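# Clamp a work-order blank in the machine vise

## Task

Act as the cell operator and prepare the vise for the coming shift's cut. Pick from the bench the blank that matches the work order. Place it so it rests level on both vise ledges, pressed against the fixed jaw and against the work stop, then clamp it. Do not machine anything. At the end the machine and the gauge must be idle, no alarm may stand, and the doors must be closed.

## Robot and tools

Robot: two arms, left_arm and right_arm, each with a two-finger gripper whose fingers can fold. Fingers point along the gripper's +z and close along its y. A side block sticks out about 10 cm toward the gripper's +x. The machining centre stands behind the arm bases, toward -x; the bench gauge and blanks are on the table.

Scene frame: origin at table-top height midway between the arms, +x out over the table, +z up, left_arm on +y. Bases are at about (+0.023, +0.591, 0) and (+0.026, -0.595, 0) m. Results report each gripper's end_effector_position (m, the point between closed pads), quaternion and velocities in this frame.

execute_actions(actions, cameras): runs a list of actions in sequence. Each action may hold "rows" (1 to 15 rows, one control step of 1/30 s each), "steps" (1 to 450, default 15), "until", and device keys "machine" or "gauge". Every row is a single list of 18 numbers in [-1, 1] covering both arms: left dx, dy, dz, rx, ry, rz, gripper position, force_limit, speed, then the same nine for the right arm. The six pose numbers are an offset, not a pose: measured from that arm's Hand target as it stood when the action began, along the Hand target's own axes; 1.0 equals 0.6 m or 180 degrees, and rx, ry, rz form one rotation vector. All rows of an action count from that same start, but a new action or call starts fresh, so resending an offset moves again. Send six zeros to re-command the Hand target itself. Gripper position: +1 fully open (140 mm), pads touch near -0.8, -1 closes until blocked. force_limit sets squeeze (roughly 14 N at -1 up to 58 N at +1 on slow closes); speed sets finger speed (about 30 to 250 mm/s). Both start at +1. To leave a gripper unchanged, repeat its last three numbers; 0 is a real command. Ramp offsets a little per row for smooth motion. Cameras: cam_high, cam_machine, cam_left_wrist, cam_right_wrist; images arrive when actions is empty or cameras requests them.

"until" ends an action early once every listed condition holds; it reads only machine and gauge fields, e.g. {"machine":{"door_state":"shut"}}, or [comparison, value] with =, !=, <, <=, >, >= (numbers always need one). {"all":{"status":"ended"}} waits for all motions to end.

Machine keys: door "open"/"shut", vise "clamp"/"open" (starts clamped; air opens it a few mm), plus page, register/value/write, reset, home, cycle_start and others that are not needed here; never cycle_start. Up to 8 objects may be queued as a list. Gauge keys: clamp "open"/"shut", measure, blast, stop. An invalid word or value rejects the entire call.

move(target, speed, blend, stop_force, zero, blocking, cameras): drives each gripper along a straight path. target is one 18-number row (same layout and offset meaning as above, from the current Hand target) or a list of up to 15 such rows, all counted from the same start. speed in m/s, 0.002 to 3.2, default 0.25. blend in m rounds corners of a list. stop_force in N (4 to 120) stops an arm's path when its wrist sensor feels that much push; zero (default true) rezeroes first. blocking=false returns early; then use wait or stop. The paths do not avoid obstacles or the other arm; total length is capped at 10 s. The result adds a "move:" line: done, off_target, held, fault, plus limits such as paced.

wait(seconds 0 to 10) lets time pass. stop brakes a running move. zoom_image(camera, region [x0,y0,x1,y1] pixels, at most 504 per side) enlarges the latest image. show_instructions shows the reference pages (the work order). zero_wrist_force(arm) rezeroes a wrist sensor. finished_scene(scene) ends the scene, irreversibly.

Reading results: Hand target is where the next offsets count from. object_status: 0 moving, 1 stopped opening, 2 stopped closing (a grip), 3 reached position or pads met (maybe nothing held). position_measured is in counts (3 open, about 230 pads touching). Machine lines give state, door_state, vise_state (clamped means stopped on a part of the job's width; between means moving or wrong width), alarm, answers to commands. Gauge lines give nest, blocks, clamp_state, state. Wrist force/torque are in the gripper's own axes.

Suggested order: read the work order, inspect blanks (the gauge can measure one if needed), open doors, open vise, grip the correct blank near the fingertips, lower it onto the ledges, nudge it against fixed jaw and stop, release, retract the arm, clamp, confirm vise_state clamped, shut the doors, confirm no alarm and idle devices, then finish.

Avoid: dropping or releasing moving parts, letting anything fall or leave the work area, hitting fixtures, contact between the arms (the clearance check is not reliable), pressing a target past a firm surface (arms are stiff; about 150 N or a joint torque limit causes a 10 s stop), pushing fingertips into surfaces, doors closing on an arm, and long stretched holds that overheat motors.

Each tool is called after ">>>" as name(argument=value, ...), one argument or row to a line, values as JSON.

Reference images:

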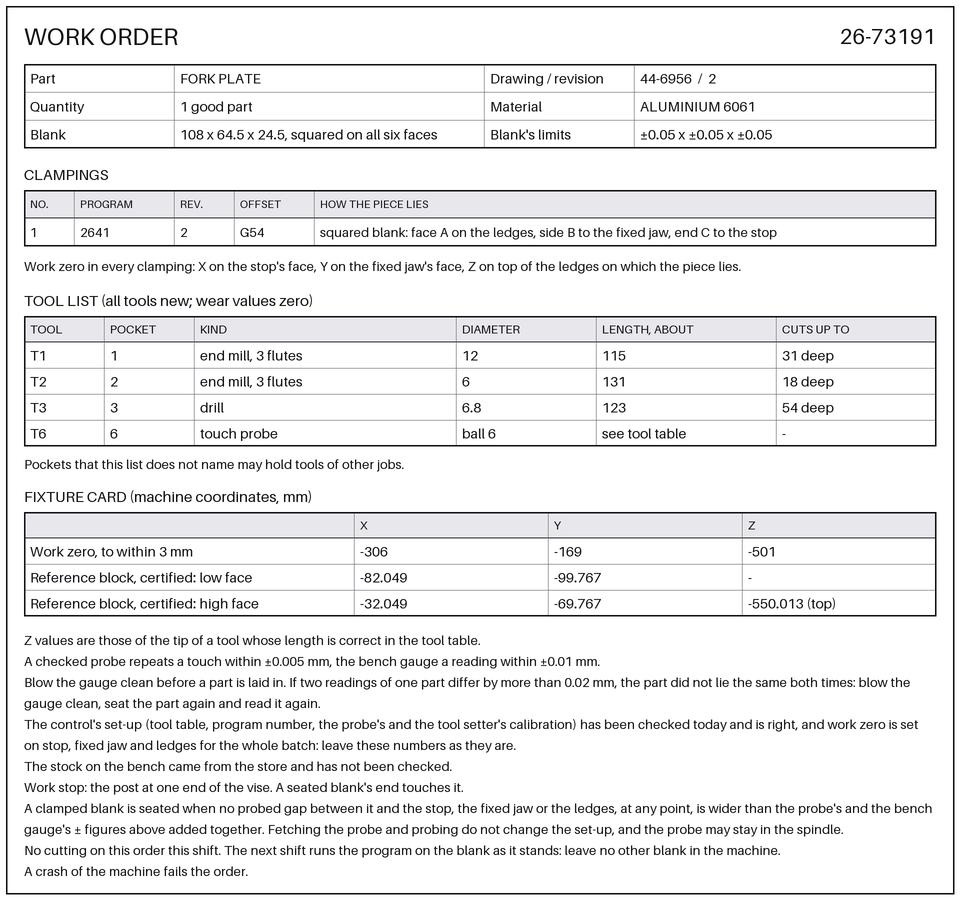

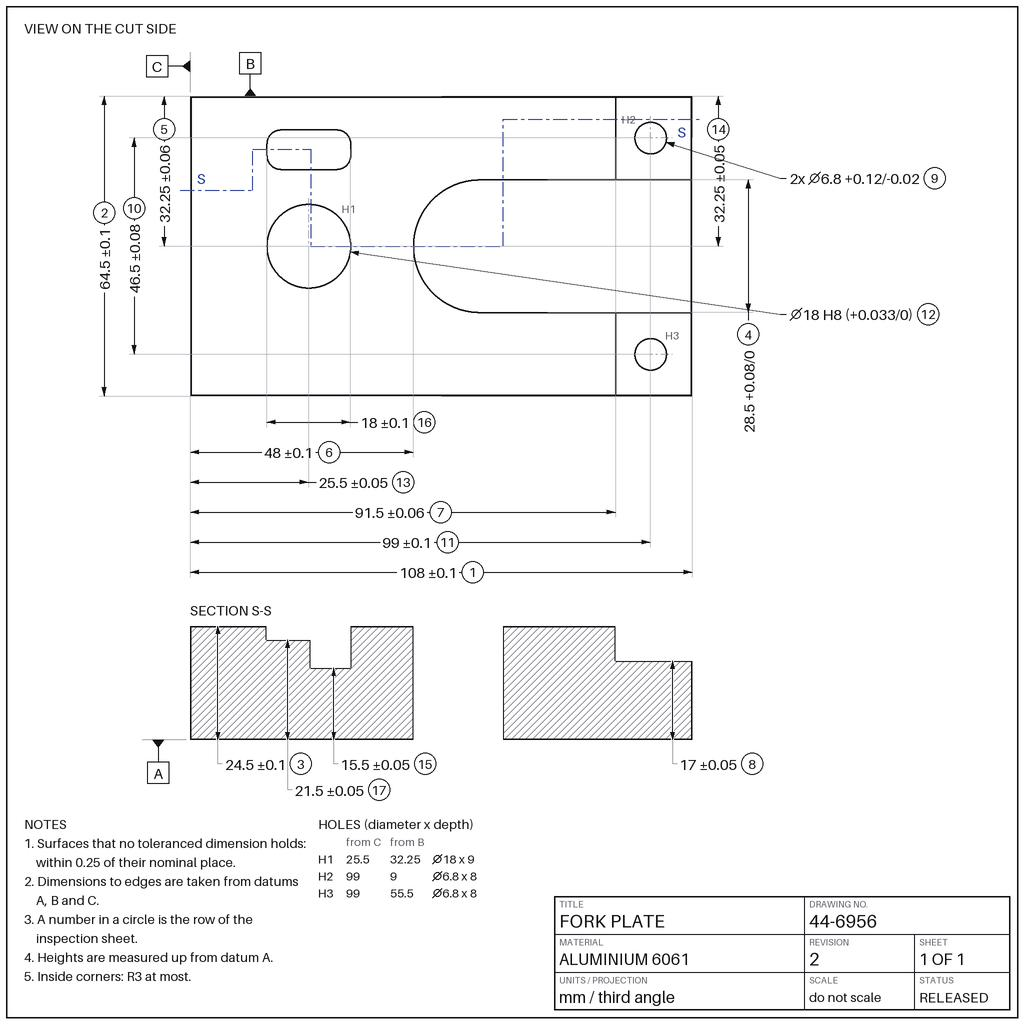

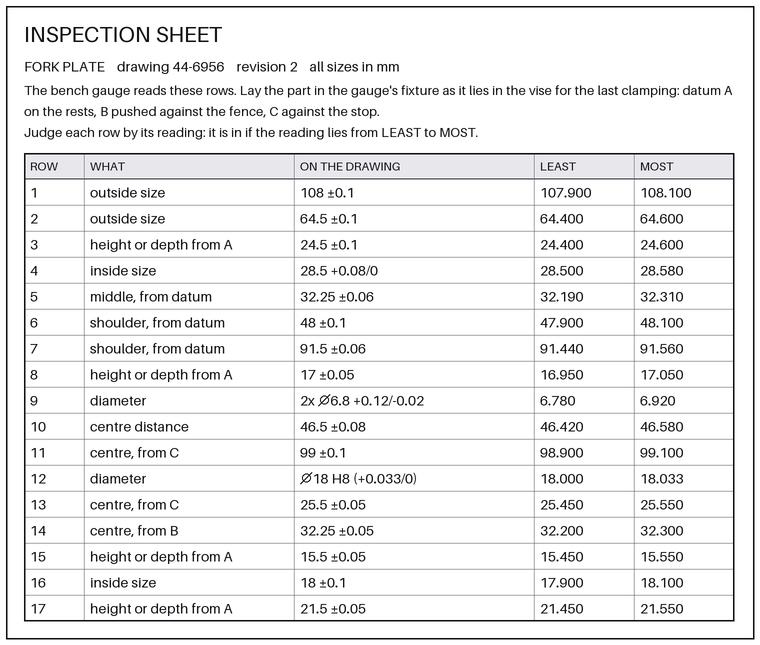

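## Session

>>> execute_actions(
  actions=[],
)

Scene clock: 0.00 s.
left_arm: end_effector_position=(+0.5941, +0.0624, +0.3985) position_measured=3 object_status=3 end_effector_quat_wxyz=(-0.538, +0.263, +0.771, +0.216) | right_arm: end_effector_position=(+0.5814, -0.4904, +0.3547) position_measured=3 object_status=3 end_effector_quat_wxyz=(+0.020, -0.455, +0.889, +0.043)
Joint positions: left_arm=[-0.902 -0.678 0.576 -0.237 -1.745 -0.115] | right_arm=[-0.185 -1.823 1.96 -1.688 -1.479 -1.133]
Joint velocities: within noise
Joint torques (N m): no reading
Motor temperatures (°C): left_arm=[30 35 40 45 43 37] | right_arm=[36 42 33 36 44 43]
Wrist force (N): no reading
Wrist torque (N m): no reading
Wrist force, peak (N): no reading
Hand target: left_arm +0.5941, +0.0624, +0.3985; -0.538, +0.263, +0.771, +0.216 | right_arm +0.5814, -0.4904, +0.3547; +0.020, -0.455, +0.889, +0.043
Tool commands: left_gripper/position=+1.0 left_gripper/force_limit=+1.0 left_gripper/speed=+1.0 right_gripper/position=+1.0 right_gripper/force_limit=+1.0 right_gripper/speed=+1.0
machine.work_offsets: g54_x=-308.003 g54_y=-170.754 g54_z=-502.804 g55_x=+0.000 g55_y=+0.000 g55_z=+0.000 g56_x=+0.000 g56_y=+0.000 g56_z=+0.000
machine: state=idle door_state=shut vise_state=closed_empty cycle_status=done cycles_done=0 table_x_mm=0 spindle_rpm=0 page=work_offsets entry=no_entry entries=0 queue=idle queue_left=0
gauge: nest=all_up blocks=free clamp_state=open readings=0

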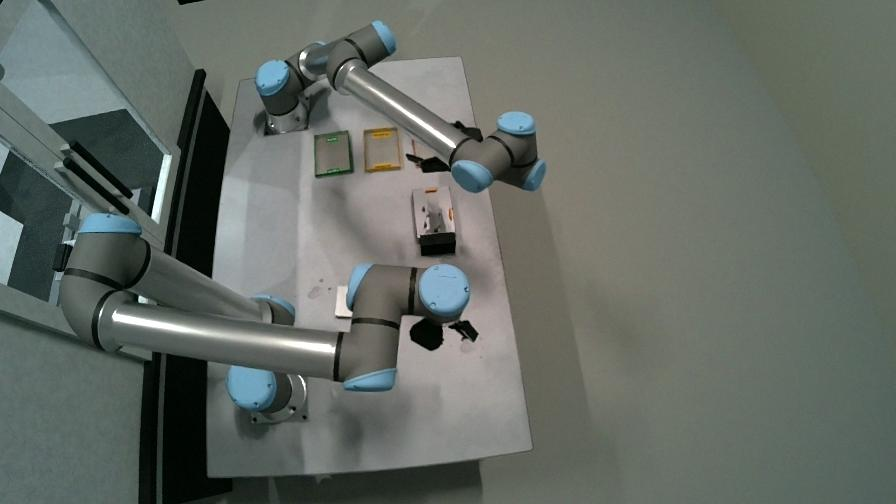

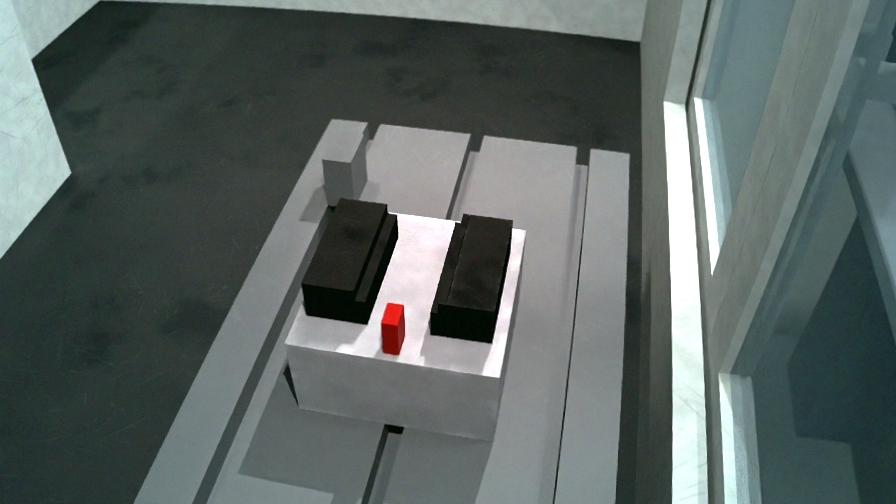

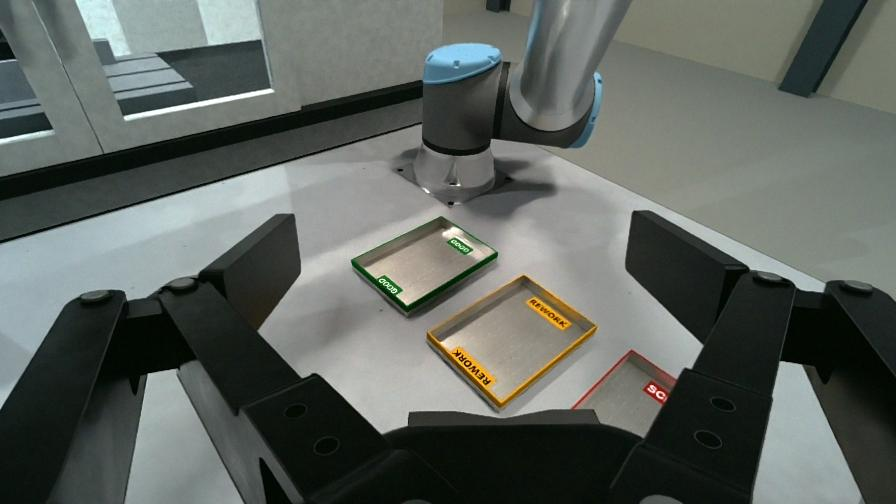

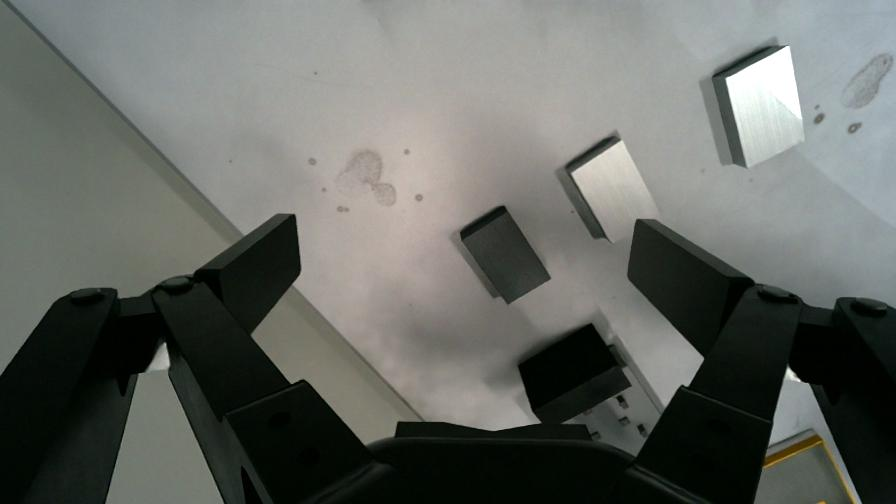

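>>> zoom_image(
  camera="cam_right_wrist",
  region=[430, 20, 896, 330],
)

>>> zoom_image(
  camera="cam_high",
  region=[210, 80, 510, 360],
)

>>> zoom_image(
  camera="cam_machine",
  region=[240, 100, 640, 450],
)

Scaled by 1.082 from the camera's 896x504 image, which has a finer 1280x720 frame.

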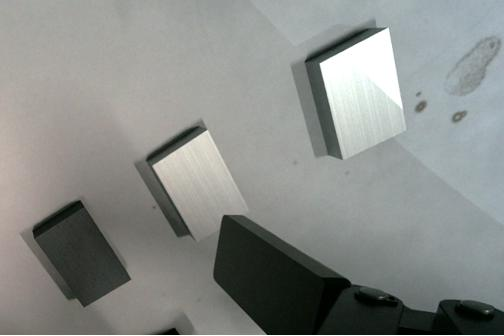

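Scaled by 1.680 from the camera's 896x504 image, which has a finer 1280x720 frame.

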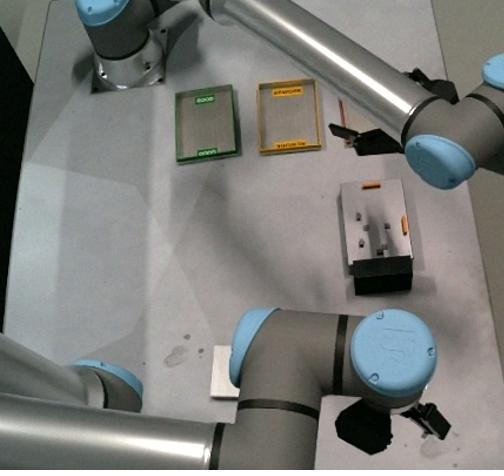

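Scaled by 1.260 from the camera's 896x504 image, which has a finer 1280x720 frame.

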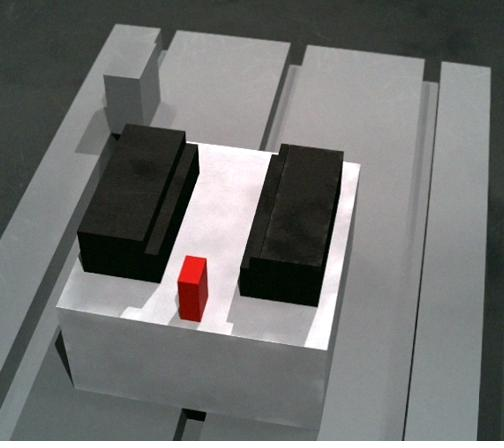

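>>> execute_actions(
  actions=[
    {"machine":[{"vise":"open"},{"air_blast":true},{"register":"tool_call","value":6,"write":true},{"tool_change":true,"page":"measuring"}],"gauge":{"blast":true},"steps":2},
  ],
)

>>> move(
  target=[0.0637,0.935,0.3265,0.2357,0.0125,-0.0817,1,1,1,0.116,0.187,-0.157,0.0106,0.029,-0.1997,1,1,1],
  speed=0.4,
  cameras=["all"],
)

Scene clock: 57.97 s.
left_arm: end_effector_position=(+0.5941, +0.0624, +0.3985) position_measured=3 object_status=3 end_effector_quat_wxyz=(-0.538, +0.263, +0.771, +0.216) | right_arm: end_effector_position=(+0.5814, -0.4904, +0.3547) position_measured=3 object_status=3 end_effector_quat_wxyz=(+0.020, -0.455, +0.889, +0.043)
Joint positions: left_arm=[-0.902 -0.678 0.576 -0.237 -1.745 -0.115] | right_arm=[-0.185 -1.823 1.96 -1.688 -1.479 -1.133]
Joint torques (N m): left_arm=[0.52 -127.89 -44.52 1.37 -2.42 0.89] | right_arm=[2.04 -38.35 -48.87 -3.76 -0.45 0.12]
Wrist force (N): left_arm=[-0.3 0.1 -0.2] | right_arm=[0.2 -0.1 0.0]
Wrist torque (N m): left_arm=[0.03 0.07 0.00] | right_arm=[-0.03 -0.04 0.00]
Wrist force, peak (N): left_arm=[-0.2 0.7 0.1] | right_arm=[0.6 -0.2 -0.1]
Hand target: left_arm +0.5941, +0.0624, +0.3985; -0.538, +0.263, +0.771, +0.216 | right_arm +0.5814, -0.4904, +0.3547; +0.020, -0.455, +0.889, +0.043
Tool commands: left_gripper/position=+1.0 left_gripper/force_limit=+1.0 left_gripper/speed=+1.0 right_gripper/position=+1.0 right_gripper/force_limit=+1.0 right_gripper/speed=+1.0
machine.work_offsets: g54_x=-308.003 g54_y=-170.754 g54_z=-502.804 g55_x=+0.000 g55_y=+0.000 g55_z=+0.000 g56_x=+0.000 g56_y=+0.000 g56_z=+0.000
machine: state=idle door_state=shut vise_state=between cycle_status=done cycles_done=0 table_x_mm=0 spindle_rpm=0 page=work_offsets entry=no_entry entries=0 queue=running queue_left=3
gauge: nest=all_up blocks=free clamp_state=open state=busy message=taken readings=0

Scene clock: 60.03 s.
left_arm: end_effector_position=(+0.8007, +0.6206, +0.3990) position_measured=3 object_status=3 end_effector_quat_wxyz=(-0.580, -0.052, +0.813, -0.006) | right_arm: end_effector_position=(+0.4498, -0.4900, +0.4497) position_measured=3 object_status=3 end_effector_quat_wxyz=(+0.000, +0.708, -0.706, +0.001)
Joint positions: left_arm=[-0.117 -0.678 0.575 -0.236 -1.745 -0.115] | right_arm=[-0.166 -2.059 1.939 -1.453 -1.572 -1.741]
Joint torques (N m): left_arm=[20.75 -118.19 -53.59 1.59 -4.36 1.55] | right_arm=[-8.07 6.11 -42.25 -8.08 3.23 -1.45]
Wrist force (N): left_arm=[-0.1 0.1 0.2] | right_arm=[-0.1 -0.4 0.0]
Wrist torque (N m): left_arm=[-0.02 0.06 0.01] | right_arm=[-0.05 -0.08 -0.15]
Wrist force, peak (N): left_arm=[-0.3 -6.5 -1.3] | right_arm=[-0.1 -1.0 0.7]
Hand target: left_arm +0.8007, +0.6208, +0.3991; -0.580, -0.052, +0.813, -0.006 | right_arm +0.4499, -0.4900, +0.4496; +0.000, +0.708, -0.706, +0.001
Off the commanded pose: left_arm 0.000 m, 0 deg | right_arm 0.000 m, 0 deg.
machine.work_offsets: g54_x=-308.003 g54_y=-170.754 g54_z=-502.804 g55_x=+0.000 g55_y=+0.000 g55_z=+0.000 g56_x=+0.000 g56_y=+0.000 g56_z=+0.000
machine: state=busy door_state=shut vise_state=open cycle_status=done cycles_done=0 table_x_mm=0 spindle_rpm=0 page=work_offsets entries=1 queue=running queue_left=2
gauge: nest=all_up blocks=free clamp_state=open message=taken readings=0
move: done
camera_calibration:
cam_left_wrist: T_world_to_cam=[[-0.0528514, 0.99741, 0.048787, -0.589898], [0.615497, 0.0710084, -0.784934, -0.225634], [-0.786365, -0.0114566, -0.617656, 1.06852], [0, 0, 0, 1]] pos_world=[0.947945, 0.616634, 0.511649]
cam_right_wrist: T_world_to_cam=[[-0.999767, -0.0181305, -0.0116858, 0.45616], [-0.0210191, 0.940551, 0.339001, 0.316411], [0.00484484, 0.339168, -0.940713, 0.769496], [0, 0, 0, 1]] pos_world=[0.458976, -0.550319, 0.621942]

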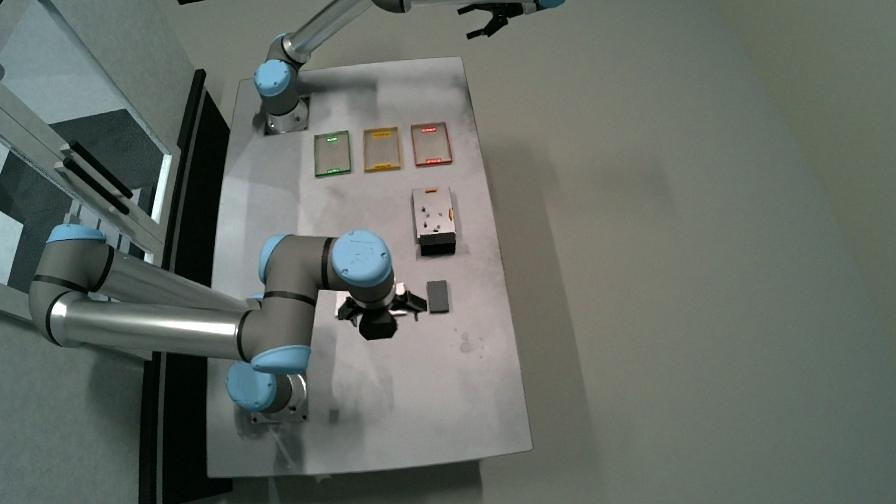

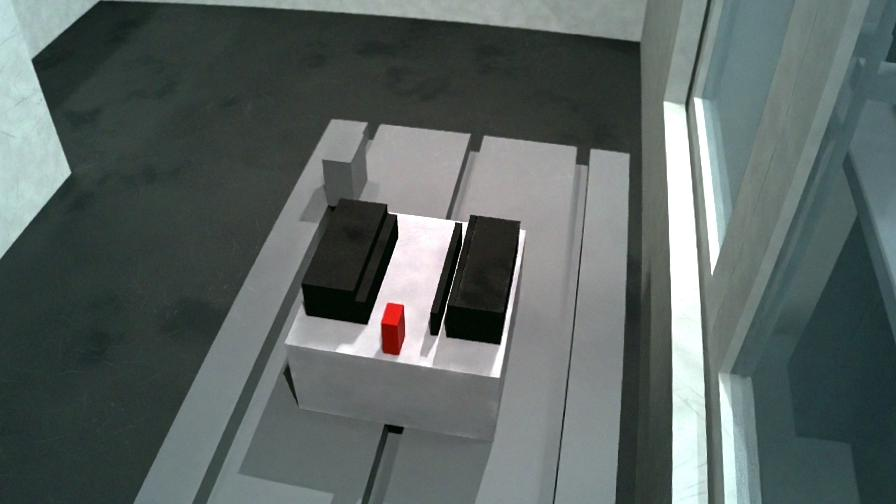

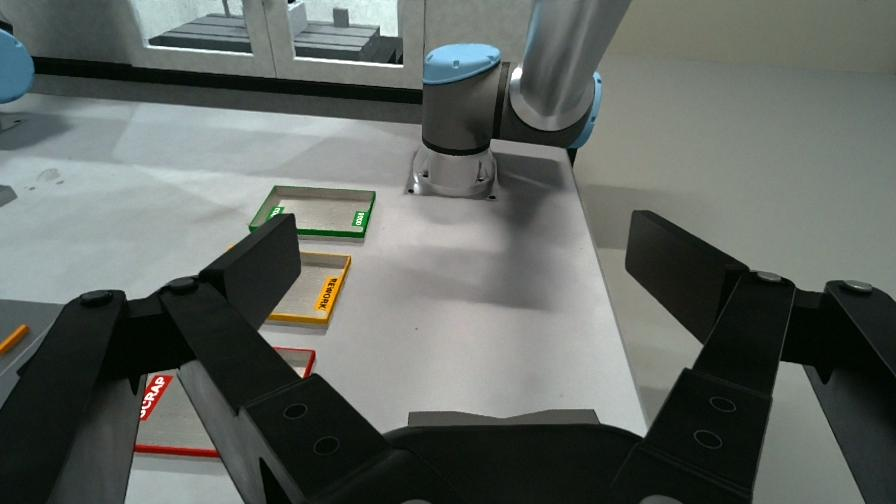

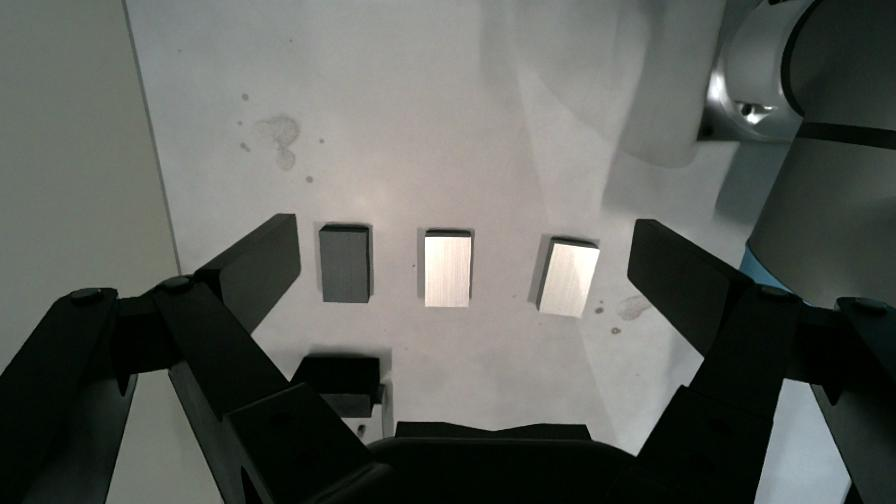

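>>> zoom_image(
  camera="cam_right_wrist",
  region=[300, 200, 620, 380],
)

>>> zoom_image(
  camera="cam_machine",
  region=[280, 180, 540, 380],
)

>>> zoom_image(
  camera="cam_high",
  region=[380, 160, 500, 340],
)

Scaled by 1.575 from the camera's 896x504 image, which has a finer 1280x720 frame.

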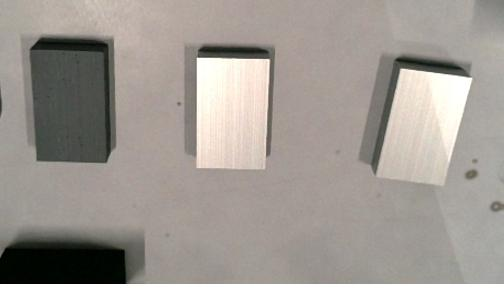

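Scaled by 1.938 from the camera's 896x504 image, which has a finer 1280x720 frame.

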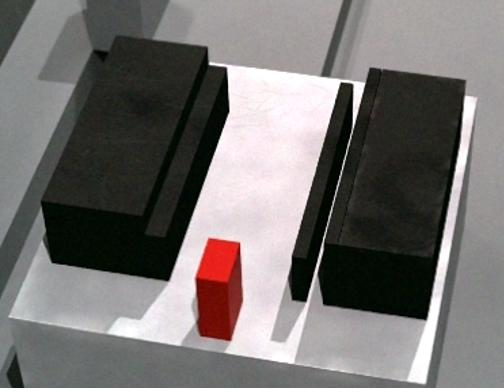

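Scaled by 2.800 from the camera's 896x504 image, which has a finer 1280x720 frame.

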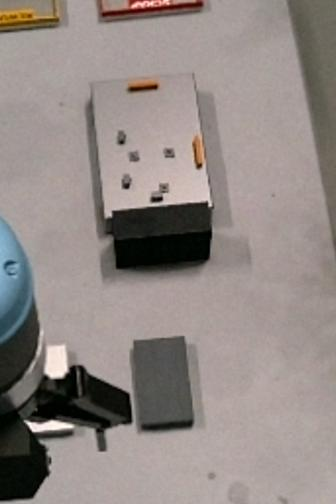

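>>> move(
  target=[0,0,0,0,0,0,1,1,1,-0.3133,-0.0228,0.60,0,0,0,-1,-1,0.5],
  speed=0.35,
  cameras=["cam_right_wrist"],
)

>>> move(
  target=[0,0,0,0,0,0,1,1,1,0,0,0.085,0,0,0,-1,-1,0.5],
  speed=0.02,
  stop_force=8,
)

Scene clock: 111.33 s.
left_arm: end_effector_position=(+0.8007, +0.6208, +0.3991) position_measured=3 object_status=3 end_effector_quat_wxyz=(-0.580, -0.052, +0.813, -0.006) | right_arm: end_effector_position=(+0.4636, -0.3025, +0.0895) position_measured=235 object_status=3 end_effector_quat_wxyz=(+0.000, +0.708, -0.706, +0.001)
Joint positions: left_arm=[-0.117 -0.678 0.574 -0.236 -1.745 -0.115] | right_arm=[0.254 -1.682 2.362 -2.252 -1.572 -1.321]
Joint torques (N m): left_arm=[20.93 -116.68 -54.85 3.39 -4.5 1.22] | right_arm=[7.33 -18.1 -36.05 -7.57 0.68 0.9]
Wrist force (N): left_arm=[-0.2 -0.1 0.3] | right_arm=[-0.9 -0.3 0.1]
Wrist torque (N m): left_arm=[-0.04 0.08 0.01] | right_arm=[0.01 0.19 0.12]
Wrist force, peak (N): left_arm=[-0.1 0.4 0.6] | right_arm=[-2.9 -0.2 4.6]
Hand target: left_arm +0.8007, +0.6208, +0.3991; -0.580, -0.052, +0.813, -0.006 | right_arm +0.4636, -0.3024, +0.0894; +0.000, +0.708, -0.706, +0.001
Off the commanded pose: left_arm 0.000 m, 0 deg | right_arm 0.000 m, 0 deg.
machine.measuring: probe_x=+0.000 probe_y=+0.000 probe_z=+0.000 probe_move_x=+0.000 probe_move_y=+0.000 probe_move_z=+0.000 probe_radius=+2.990 probe_off_x=+0.000 probe_off_y=+0.000 setter_z=-520.000 probe_touched=+0 probe_found_x=+0.000 probe_found_y=+0.000 probe_found_z=+0.000 set_length=+0.000 set_diameter=+0.000
machine: state=idle door_state=shut vise_state=open cycle_status=done cycles_done=0 table_x_mm=0 spindle_rpm=0 page=measuring entries=3 queue=done queue_left=0
gauge: nest=all_up blocks=free clamp_state=open message=taken readings=0
move: done
camera_calibration:
cam_right_wrist: T_world_to_cam=[[-0.999766, -0.0182586, -0.0116248, 0.469087], [-0.0211187, 0.94056, 0.338972, 0.262386], [0.00474469, 0.339138, -0.940725, 0.367089], [0, 0, 0, 1]] pos_world=[0.472776, -0.362719, 0.261842]
Images, in order (width x height): cam_right_wrist 896x504.

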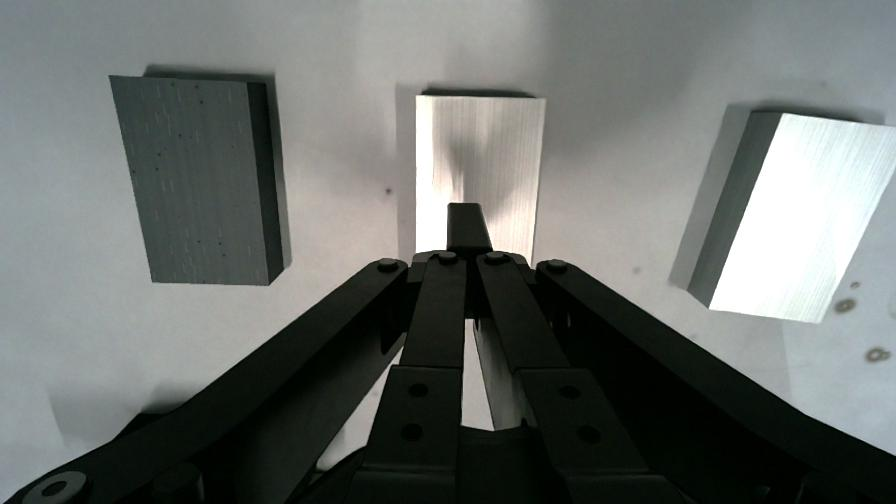

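Scene clock: 114.20 s.
left_arm: end_effector_position=(+0.8007, +0.6208, +0.3991) position_measured=3 object_status=3 end_effector_quat_wxyz=(-0.580, -0.052, +0.813, -0.006) | right_arm: end_effector_position=(+0.4636, -0.3025, +0.0567) position_measured=235 object_status=3 end_effector_quat_wxyz=(+0.000, +0.708, -0.706, +0.001)
Joint positions: left_arm=[-0.117 -0.678 0.574 -0.236 -1.745 -0.115] | right_arm=[0.254 -1.63 2.394 -2.335 -1.572 -1.321]
Joint torques (N m): left_arm=[21.68 -116.12 -56.24 3.28 -4.36 0.99] | right_arm=[-3.19 -50.04 -39 0.36 2.61 -0.95]
Wrist force (N): left_arm=[-0.2 0.1 0.2] | right_arm=[-1.6 -4.4 -7.7]
Wrist torque (N m): left_arm=[-0.01 0.09 0.01] | right_arm=[-0.27 0.04 0.16]
Wrist force, peak (N): left_arm=[-0.3 0.4 0.3] | right_arm=[4.9 17.9 -80.3]
Hand target: left_arm +0.8007, +0.6208, +0.3991; -0.580, -0.052, +0.813, -0.006 | right_arm +0.4636, -0.3025, +0.0567; +0.000, +0.708, -0.706, +0.001 (not the last commanded pose)
Off the commanded pose: left_arm 0.000 m, 0 deg | right_arm 0.018 m, 0 deg.
machine.measuring: probe_x=+0.000 probe_y=+0.000 probe_z=+0.000 probe_move_x=+0.000 probe_move_y=+0.000 probe_move_z=+0.000 probe_radius=+2.990 probe_off_x=+0.000 probe_off_y=+0.000 setter_z=-520.000 probe_touched=+0 probe_found_x=+0.000 probe_found_y=+0.000 probe_found_z=+0.000 set_length=+0.000 set_diameter=+0.000
machine: state=idle door_state=shut vise_state=open cycle_status=done cycles_done=0 table_x_mm=0 spindle_rpm=0 page=measuring entries=3 queue=done queue_left=0
gauge: nest=all_up blocks=free clamp_state=open message=taken readings=0
move: contact (right_arm)

>>> execute_actions(
  actions=[
    {"machine":[{"register":"probe_x","value":-258,"write":true},{"register":"probe_y","value":-160.75,"write":true},{"register":"probe_z","value":-442.8,"write":true},{"register":"probe_move_z","value":-70,"write":true},{"probe":true}],"steps":2},
  ],
)

>>> move(
  target=[
    [0,0,0,0,0,0,1,1,1,0.0042,0.0068,-0.055,0,0,0,0.43,0,0],
    [0,0,0,0,0,0,1,1,1,0.0042,0.0068,0.0295,0,0,0,0.43,0,0],
    [0,0,0,0,0,0,1,1,1,0.0042,0.0068,0.0295,0,0,0,-1,0,-1],
  ],
  speed=0.15,
  cameras=["cam_right_wrist"],
)

Scene clock: 150.60 s.
left_arm: end_effector_position=(+0.8007, +0.6208, +0.3991) position_measured=3 object_status=3 end_effector_quat_wxyz=(-0.580, -0.052, +0.813, -0.006) | right_arm: end_effector_position=(+0.4636, -0.3025, +0.0567) position_measured=235 object_status=3 end_effector_quat_wxyz=(+0.000, +0.708, -0.706, +0.001)
Joint positions: left_arm=[-0.117 -0.678 0.574 -0.236 -1.745 -0.115] | right_arm=[0.254 -1.63 2.394 -2.335 -1.572 -1.321]
Joint torques (N m): left_arm=[19.51 -116.82 -54.71 2.8 -4.06 1.75] | right_arm=[2.44 -50.11 -39.67 -5.07 1.93 1.11]
Wrist force (N): left_arm=[-0.3 0.3 -0.2] | right_arm=[-1.2 -4.3 -6.7]
Wrist torque (N m): left_arm=[0.03 0.09 0.01] | right_arm=[-0.35 0.01 0.17]
Wrist force, peak (N): left_arm=[-0.1 -0.2 0.8] | right_arm=[-1.5 -4.6 -7.4]
Hand target: left_arm +0.8007, +0.6208, +0.3991; -0.580, -0.052, +0.813, -0.006 | right_arm +0.4636, -0.3025, +0.0567; +0.000, +0.708, -0.706, +0.001 (not the last commanded pose)
Tool commands: left_gripper/position=+1.0 left_gripper/force_limit=+1.0 left_gripper/speed=+1.0 right_gripper/position=-1.0 right_gripper/force_limit=-1.0 right_gripper/speed=+0.5
Off the commanded pose: left_arm 0.000 m, 0 deg | right_arm 0.018 m, 0 deg.
machine.measuring: probe_x=-258.000 probe_y=-160.750 probe_z=+0.000 probe_move_x=+0.000 probe_move_y=+0.000 probe_move_z=+0.000 probe_radius=+2.990 probe_off_x=+0.000 probe_off_y=+0.000 setter_z=-520.000 probe_touched=+0 probe_found_x=+0.000 probe_found_y=+0.000 probe_found_z=+0.000 set_length=+0.000 set_diameter=+0.000
machine: state=idle door_state=shut vise_state=open cycle_status=done cycles_done=0 table_x_mm=0 spindle_rpm=0 page=measuring entries=5 queue=running queue_left=3
gauge: nest=all_up blocks=free clamp_state=open message=taken readings=0

Scene clock: 153.63 s.
left_arm: end_effector_position=(+0.8007, +0.6208, +0.3991) position_measured=3 object_status=3 end_effector_quat_wxyz=(-0.580, -0.052, +0.813, -0.006) | right_arm: end_effector_position=(+0.4596, -0.3050, +0.0391) position_measured=134 object_status=0 end_effector_quat_wxyz=(+0.000, +0.708, -0.706, +0.001)
Joint positions: left_arm=[-0.117 -0.678 0.574 -0.236 -1.745 -0.115] | right_arm=[0.251 -1.609 2.417 -2.38 -1.572 -1.324]
Joint torques (N m): left_arm=[18.88 -116.7 -55.05 2.6 -4.15 1.75] | right_arm=[9.35 -30.38 -30.26 -6.96 2.65 1.69]
Wrist force (N): left_arm=[-0.1 0.1 0.1] | right_arm=[3.0 5.5 -23.8]
Wrist torque (N m): left_arm=[-0.01 0.06 0.01] | right_arm=[-0.71 0.17 0.16]
Wrist force, peak (N): left_arm=[-0.2 0.4 0.4] | right_arm=[3.0 5.5 -23.8]
Hand target: left_arm +0.8007, +0.6208, +0.3991; -0.580, -0.052, +0.813, -0.006 | right_arm +0.4596, -0.3050, +0.0390; +0.000, +0.708, -0.706, +0.001
Off the commanded pose: left_arm 0.000 m, 0 deg | right_arm 0.000 m, 0 deg.
machine.measuring: probe_x=-258.000 probe_y=-160.750 probe_z=-442.800 probe_move_x=+0.000 probe_move_y=+0.000 probe_move_z=+0.000 probe_radius=+2.990 probe_off_x=+0.000 probe_off_y=+0.000 setter_z=-520.000 probe_touched=+0 probe_found_x=+0.000 probe_found_y=+0.000 probe_found_z=+0.000 set_length=+0.000 set_diameter=+0.000
machine: state=idle door_state=shut vise_state=open cycle_status=done cycles_done=0 table_x_mm=0 spindle_rpm=0 page=measuring entry=refused_out_of_range entries=7 queue=dropped queue_left=0
gauge: nest=all_up blocks=free clamp_state=open message=taken readings=0
move: done
camera_calibration:
cam_right_wrist: T_world_to_cam=[[-0.999768, -0.0181623, -0.0115932, 0.464483], [-0.0210181, 0.940518, 0.339092, 0.281778], [0.00474495, 0.339257, -0.940682, 0.320518], [0, 0, 0, 1]] pos_world=[0.468777, -0.365319, 0.211342]
Images, in order (width x height): cam_right_wrist 896x504.

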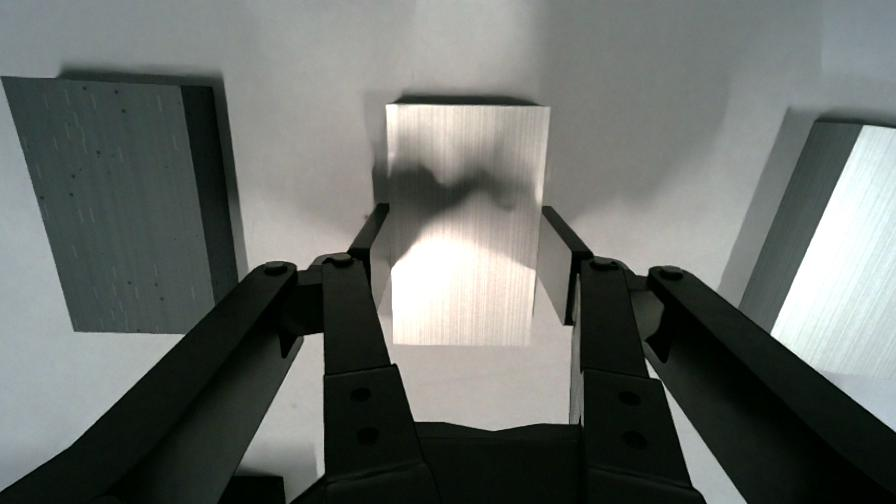

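>>> execute_actions(
  actions=[
    {"machine":[{"register":"probe_move_z","value":-50,"write":true},{"probe":true}],"steps":10},
  ],
)

Scene clock: 160.30 s.
left_arm: end_effector_position=(+0.8007, +0.6208, +0.3991) position_measured=3 object_status=3 end_effector_quat_wxyz=(-0.580, -0.052, +0.813, -0.006) | right_arm: end_effector_position=(+0.4596, -0.3050, +0.0390) position_measured=134 object_status=2 end_effector_quat_wxyz=(+0.000, +0.708, -0.706, +0.001)
Joint positions: left_arm=[-0.117 -0.678 0.574 -0.236 -1.745 -0.115] | right_arm=[0.251 -1.609 2.417 -2.38 -1.572 -1.324]
Joint torques (N m): left_arm=[20.13 -116.51 -55.36 2.56 -3.96 1.59] | right_arm=[-0.56 -27.42 -25.51 -2.68 2.42 1.07]
Wrist force (N): left_arm=[-0.3 0.2 0.2] | right_arm=[2.9 5.5 -23.7]
Wrist torque (N m): left_arm=[0.01 0.11 0.01] | right_arm=[-0.71 0.18 0.16]
Wrist force, peak (N): left_arm=[-0.5 0.2 0.3] | right_arm=[2.7 5.7 -24.1]
Hand target: left_arm +0.8007, +0.6208, +0.3991; -0.580, -0.052, +0.813, -0.006 | right_arm +0.4596, -0.3050, +0.0390; +0.000, +0.708, -0.706, +0.001
Tool commands: left_gripper/position=+1.0 left_gripper/force_limit=+1.0 left_gripper/speed=+1.0 right_gripper/position=-1.0 right_gripper/force_limit=+0.0 right_gripper/speed=-1.0
Off the commanded pose: left_arm 0.000 m, 0 deg | right_arm 0.000 m, 0 deg.
machine.measuring: probe_x=-258.000 probe_y=-160.750 probe_z=-442.800 probe_move_x=+0.000 probe_move_y=+0.000 probe_move_z=-50.000 probe_radius=+2.990 probe_off_x=+0.000 probe_off_y=+0.000 setter_z=-520.000 probe_touched=+0 probe_found_x=+0.000 probe_found_y=+0.000 probe_found_z=+0.000 set_length=+0.000 set_diameter=+0.000
machine: state=busy door_state=shut vise_state=open cycle_status=moving cycles_done=0 table_x_mm=58 spindle_rpm=0 page=measuring entries=9 queue=running queue_left=0
gauge: nest=all_up blocks=free clamp_state=open message=taken readings=0

>>> move(
  target=[
    [0,0,0,0,0,0,1,1,1,0,0,-0.25,0,0,0,-1,0,-1],
    [0,0,0,0,0,0,1,1,1,-0.5917,-0.234,-0.6017,0,0,0,-1,0,-1],
  ],
  speed=[0.15,0.3],
  blend=0.05,
  cameras=["cam_right_wrist"],
)

Scene clock: 183.83 s.
left_arm: end_effector_position=(+0.8007, +0.6208, +0.3991) position_measured=3 object_status=3 end_effector_quat_wxyz=(-0.580, -0.052, +0.813, -0.006) | right_arm: end_effector_position=(+0.5987, +0.0507, +0.3998) position_measured=134 object_status=2 end_effector_quat_wxyz=(+0.000, +0.708, -0.706, +0.001)
Joint positions: left_arm=[-0.117 -0.678 0.574 -0.236 -1.745 -0.115] | right_arm=[0.644 -1.316 1.374 -1.629 -1.572 -0.931]
Joint torques (N m): left_arm=[18.33 -116.62 -54.35 2.31 -3.99 1.86] | right_arm=[3.56 -77.64 -62.02 -5.92 -1.18 -0.15]
Wrist force (N): left_arm=[-0.2 0.1 0.2] | right_arm=[-1.0 -0.7 2.7]
Wrist torque (N m): left_arm=[-0.02 0.07 0.01] | right_arm=[-0.17 0.21 0.09]
Wrist force, peak (N): left_arm=[-0.3 0.2 0.6] | right_arm=[3.1 5.5 -24.2]
Hand target: left_arm +0.8007, +0.6208, +0.3991; -0.580, -0.052, +0.813, -0.006 | right_arm +0.5987, +0.0507, +0.3998; +0.000, +0.708, -0.706, +0.001
Off the commanded pose: left_arm 0.000 m, 0 deg | right_arm 0.000 m, 0 deg.
machine.measuring: probe_x=-258.000 probe_y=-160.750 probe_z=-442.800 probe_move_x=+0.000 probe_move_y=+0.000 probe_move_z=-50.000 probe_radius=+2.990 probe_off_x=+0.000 probe_off_y=+0.000 setter_z=-520.000 probe_touched=+1 probe_found_x=-258.000 probe_found_y=-160.750 probe_found_z=-492.800 set_length=+0.000 set_diameter=+0.000
machine: state=idle door_state=shut vise_state=open cycle_status=done cycles_done=0 table_x_mm=0 spindle_rpm=0 page=measuring entries=9 queue=done queue_left=0
gauge: nest=all_up blocks=free clamp_state=open message=taken readings=0
move: done
camera_calibration:
cam_right_wrist: T_world_to_cam=[[-0.999768, -0.0181644, -0.0115913, 0.614191], [-0.0210188, 0.940562, 0.338972, -0.172082], [0.00474514, 0.339137, -0.940725, 0.538512], [0, 0, 0, 1]] pos_world=[0.607877, -0.0096187, 0.572042]
Images, in order (width x height): cam_right_wrist 896x504.

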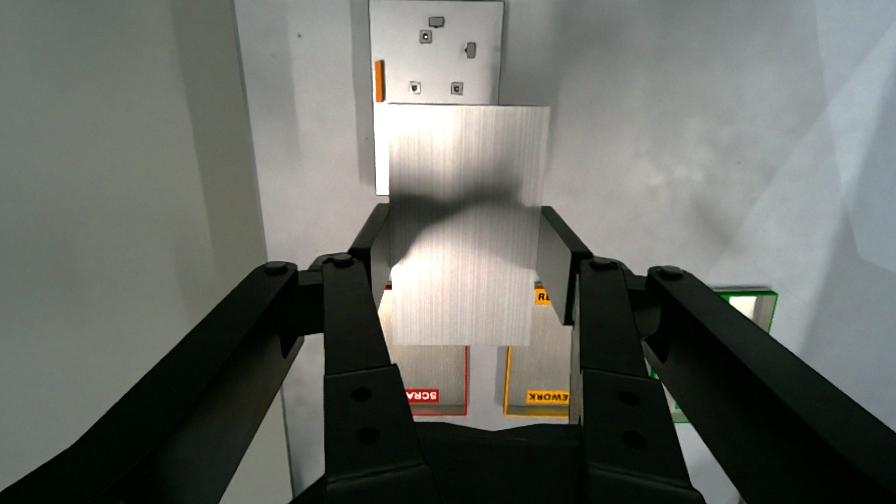

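>>> zoom_image(
  camera="cam_right_wrist",
  region=[340, 0, 540, 110],
)

Scaled by 2.520 from the camera's 896x504 image, which has a finer 1280x720 frame.

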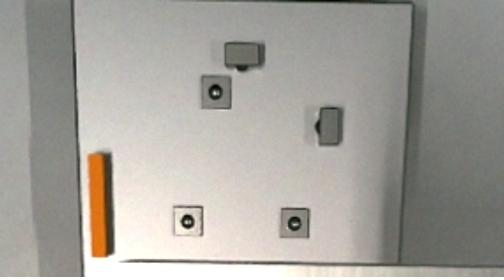

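>>> move(
  target=[0,0,0,0,0,0,1,1,1,0.102,-0.0522,0.4583,0,0,0,-1,0,-1],
  speed=0.25,
)

>>> move(
  target=[0,0,0,0,0,0,1,1,1,0,0,0.12,0,0,0,-1,0,-1],
  speed=0.01,
  stop_force=8,
  cameras=["all"],
)

Scene clock: 229.23 s.
left_arm: end_effector_position=(+0.8007, +0.6208, +0.3991) position_measured=3 object_status=3 end_effector_quat_wxyz=(-0.580, -0.052, +0.813, -0.006) | right_arm: end_effector_position=(+0.6306, -0.0107, +0.1250) position_measured=134 object_status=2 end_effector_quat_wxyz=(+0.000, +0.708, -0.706, +0.001)
Joint positions: left_arm=[-0.117 -0.678 0.574 -0.236 -1.745 -0.115] | right_arm=[0.562 -1.221 1.754 -2.105 -1.572 -1.013]
Joint torques (N m): left_arm=[15.23 -117.43 -53.77 1.55 -3.65 1.6] | right_arm=[8.14 -88.95 -41.09 -6.49 2.52 2.01]
Wrist force (N): left_arm=[-0.2 0.3 0.5] | right_arm=[-0.4 -1.1 2.0]
Wrist torque (N m): left_arm=[0.05 0.07 0.01] | right_arm=[-0.20 0.03 -0.01]
Wrist force, peak (N): left_arm=[-0.5 0.5 0.2] | right_arm=[0.4 -1.2 7.1]
Hand target: left_arm +0.8007, +0.6208, +0.3991; -0.580, -0.052, +0.813, -0.006 | right_arm +0.6305, -0.0107, +0.1250; +0.000, +0.708, -0.706, +0.001
Off the commanded pose: left_arm 0.000 m, 0 deg | right_arm 0.000 m, 0 deg.
machine.measuring: probe_x=-258.000 probe_y=-160.750 probe_z=-442.800 probe_move_x=+0.000 probe_move_y=+0.000 probe_move_z=-50.000 probe_radius=+2.990 probe_off_x=+0.000 probe_off_y=+0.000 setter_z=-520.000 probe_touched=+1 probe_found_x=-258.000 probe_found_y=-160.750 probe_found_z=-492.800 set_length=+0.000 set_diameter=+0.000
machine: state=idle door_state=shut vise_state=open cycle_status=done cycles_done=0 table_x_mm=0 spindle_rpm=0 page=measuring entries=9 queue=done queue_left=0
gauge: nest=all_up blocks=free clamp_state=open message=taken readings=0
move: done

Scene clock: 233.83 s.
left_arm: end_effector_position=(+0.8007, +0.6208, +0.3991) position_measured=3 object_status=3 end_effector_quat_wxyz=(-0.580, -0.052, +0.813, -0.006) | right_arm: end_effector_position=(+0.6306, -0.0107, +0.0897) position_measured=134 object_status=2 end_effector_quat_wxyz=(+0.000, +0.708, -0.706, +0.001)
Joint positions: left_arm=[-0.117 -0.678 0.574 -0.236 -1.745 -0.115] | right_arm=[0.562 -1.189 1.782 -2.164 -1.572 -1.013]
Joint torques (N m): left_arm=[15.22 -117.24 -53.67 1.47 -3.66 1.66] | right_arm=[-2.05 -85.42 -45.58 -1.33 2.74 -1.03]
Wrist force (N): left_arm=[0.0 -0.1 0.0] | right_arm=[2.4 2.8 -16.7]
Wrist torque (N m): left_arm=[-0.05 0.03 0.01] | right_arm=[-0.43 0.25 -0.02]
Wrist force, peak (N): left_arm=[-0.4 0.6 -0.2] | right_arm=[7.4 10.9 -33.1]
Hand target: left_arm +0.8007, +0.6208, +0.3991; -0.580, -0.052, +0.813, -0.006 | right_arm +0.6306, -0.0107, +0.0897; +0.000, +0.708, -0.706, +0.001 (not the last commanded pose)
Off the commanded pose: left_arm 0.000 m, 0 deg | right_arm 0.037 m, 0 deg.
machine.measuring: probe_x=-258.000 probe_y=-160.750 probe_z=-442.800 probe_move_x=+0.000 probe_move_y=+0.000 probe_move_z=-50.000 probe_radius=+2.990 probe_off_x=+0.000 probe_off_y=+0.000 setter_z=-520.000 probe_touched=+1 probe_found_x=-258.000 probe_found_y=-160.750 probe_found_z=-492.800 set_length=+0.000 set_diameter=+0.000
machine: state=idle door_state=shut vise_state=open cycle_status=done cycles_done=0 table_x_mm=0 spindle_rpm=0 page=measuring entries=9 queue=done queue_left=0
gauge: nest=some_down blocks=free clamp_state=open message=taken readings=0
move: contact (right_arm)
camera_calibration:
cam_left_wrist: T_world_to_cam=[[-0.0530698, 0.997401, 0.0487302, -0.589852], [0.61553, 0.0710991, -0.7849, -0.225813], [-0.786325, -0.0116596, -0.617703, 1.06871], [0, 0, 0, 1]] pos_world=[0.948045, 0.616835, 0.511649]
cam_right_wrist: T_world_to_cam=[[-0.999768, -0.0181623, -0.0115932, 0.641375], [-0.0210181, 0.940518, 0.339092, -0.00858097], [0.00474495, 0.339257, -0.940682, 0.267462], [0, 0, 0, 1]] pos_world=[0.639777, -0.0710189, 0.261942]

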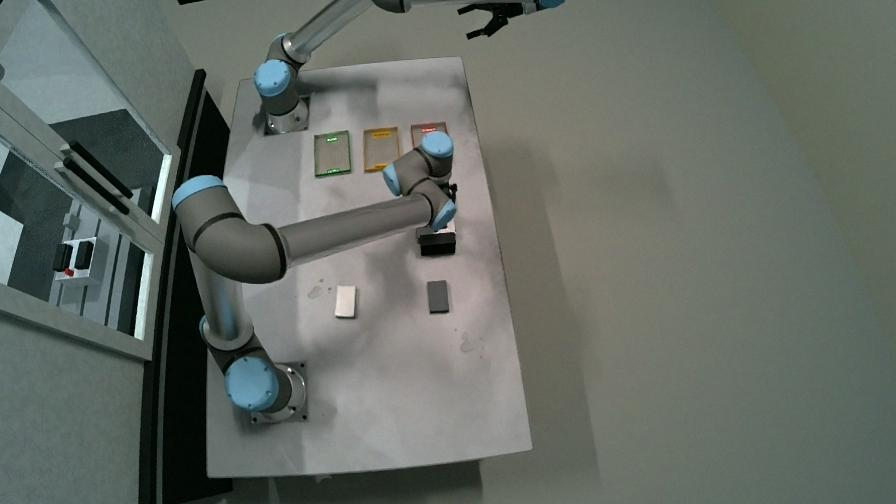

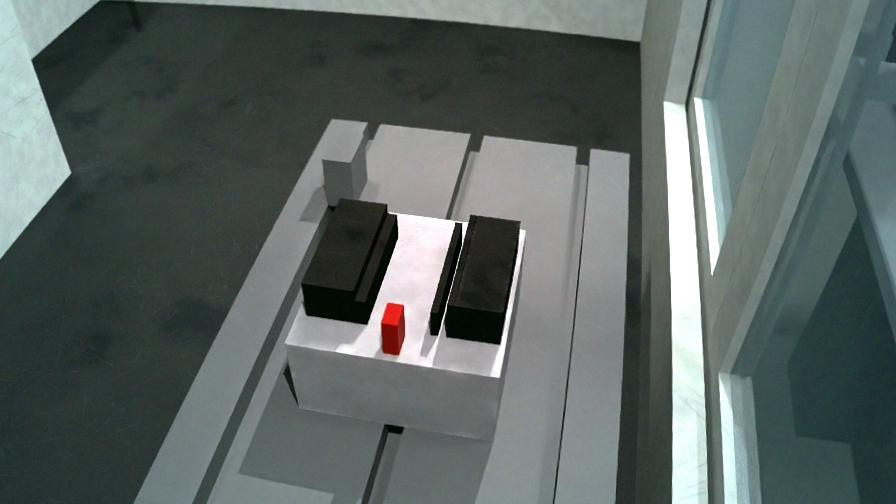

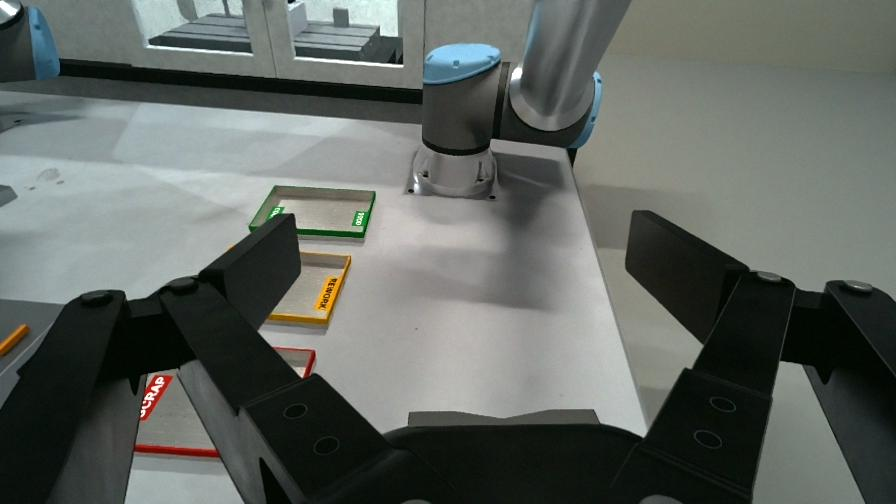

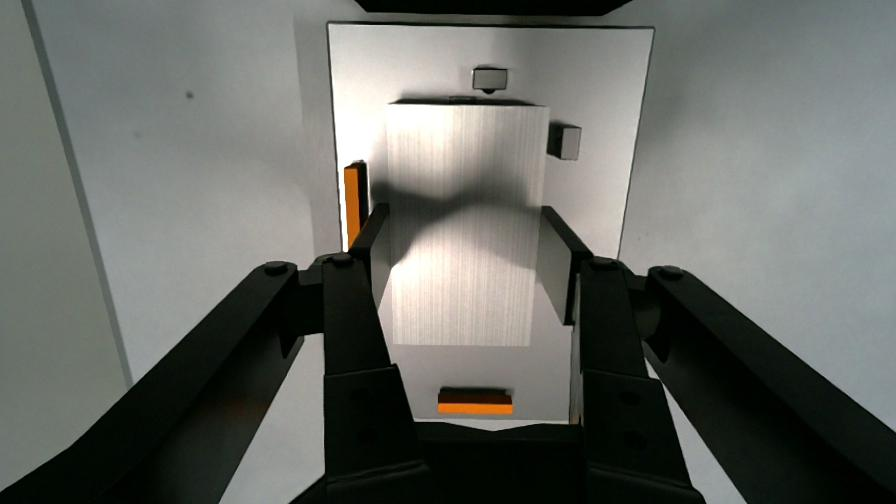

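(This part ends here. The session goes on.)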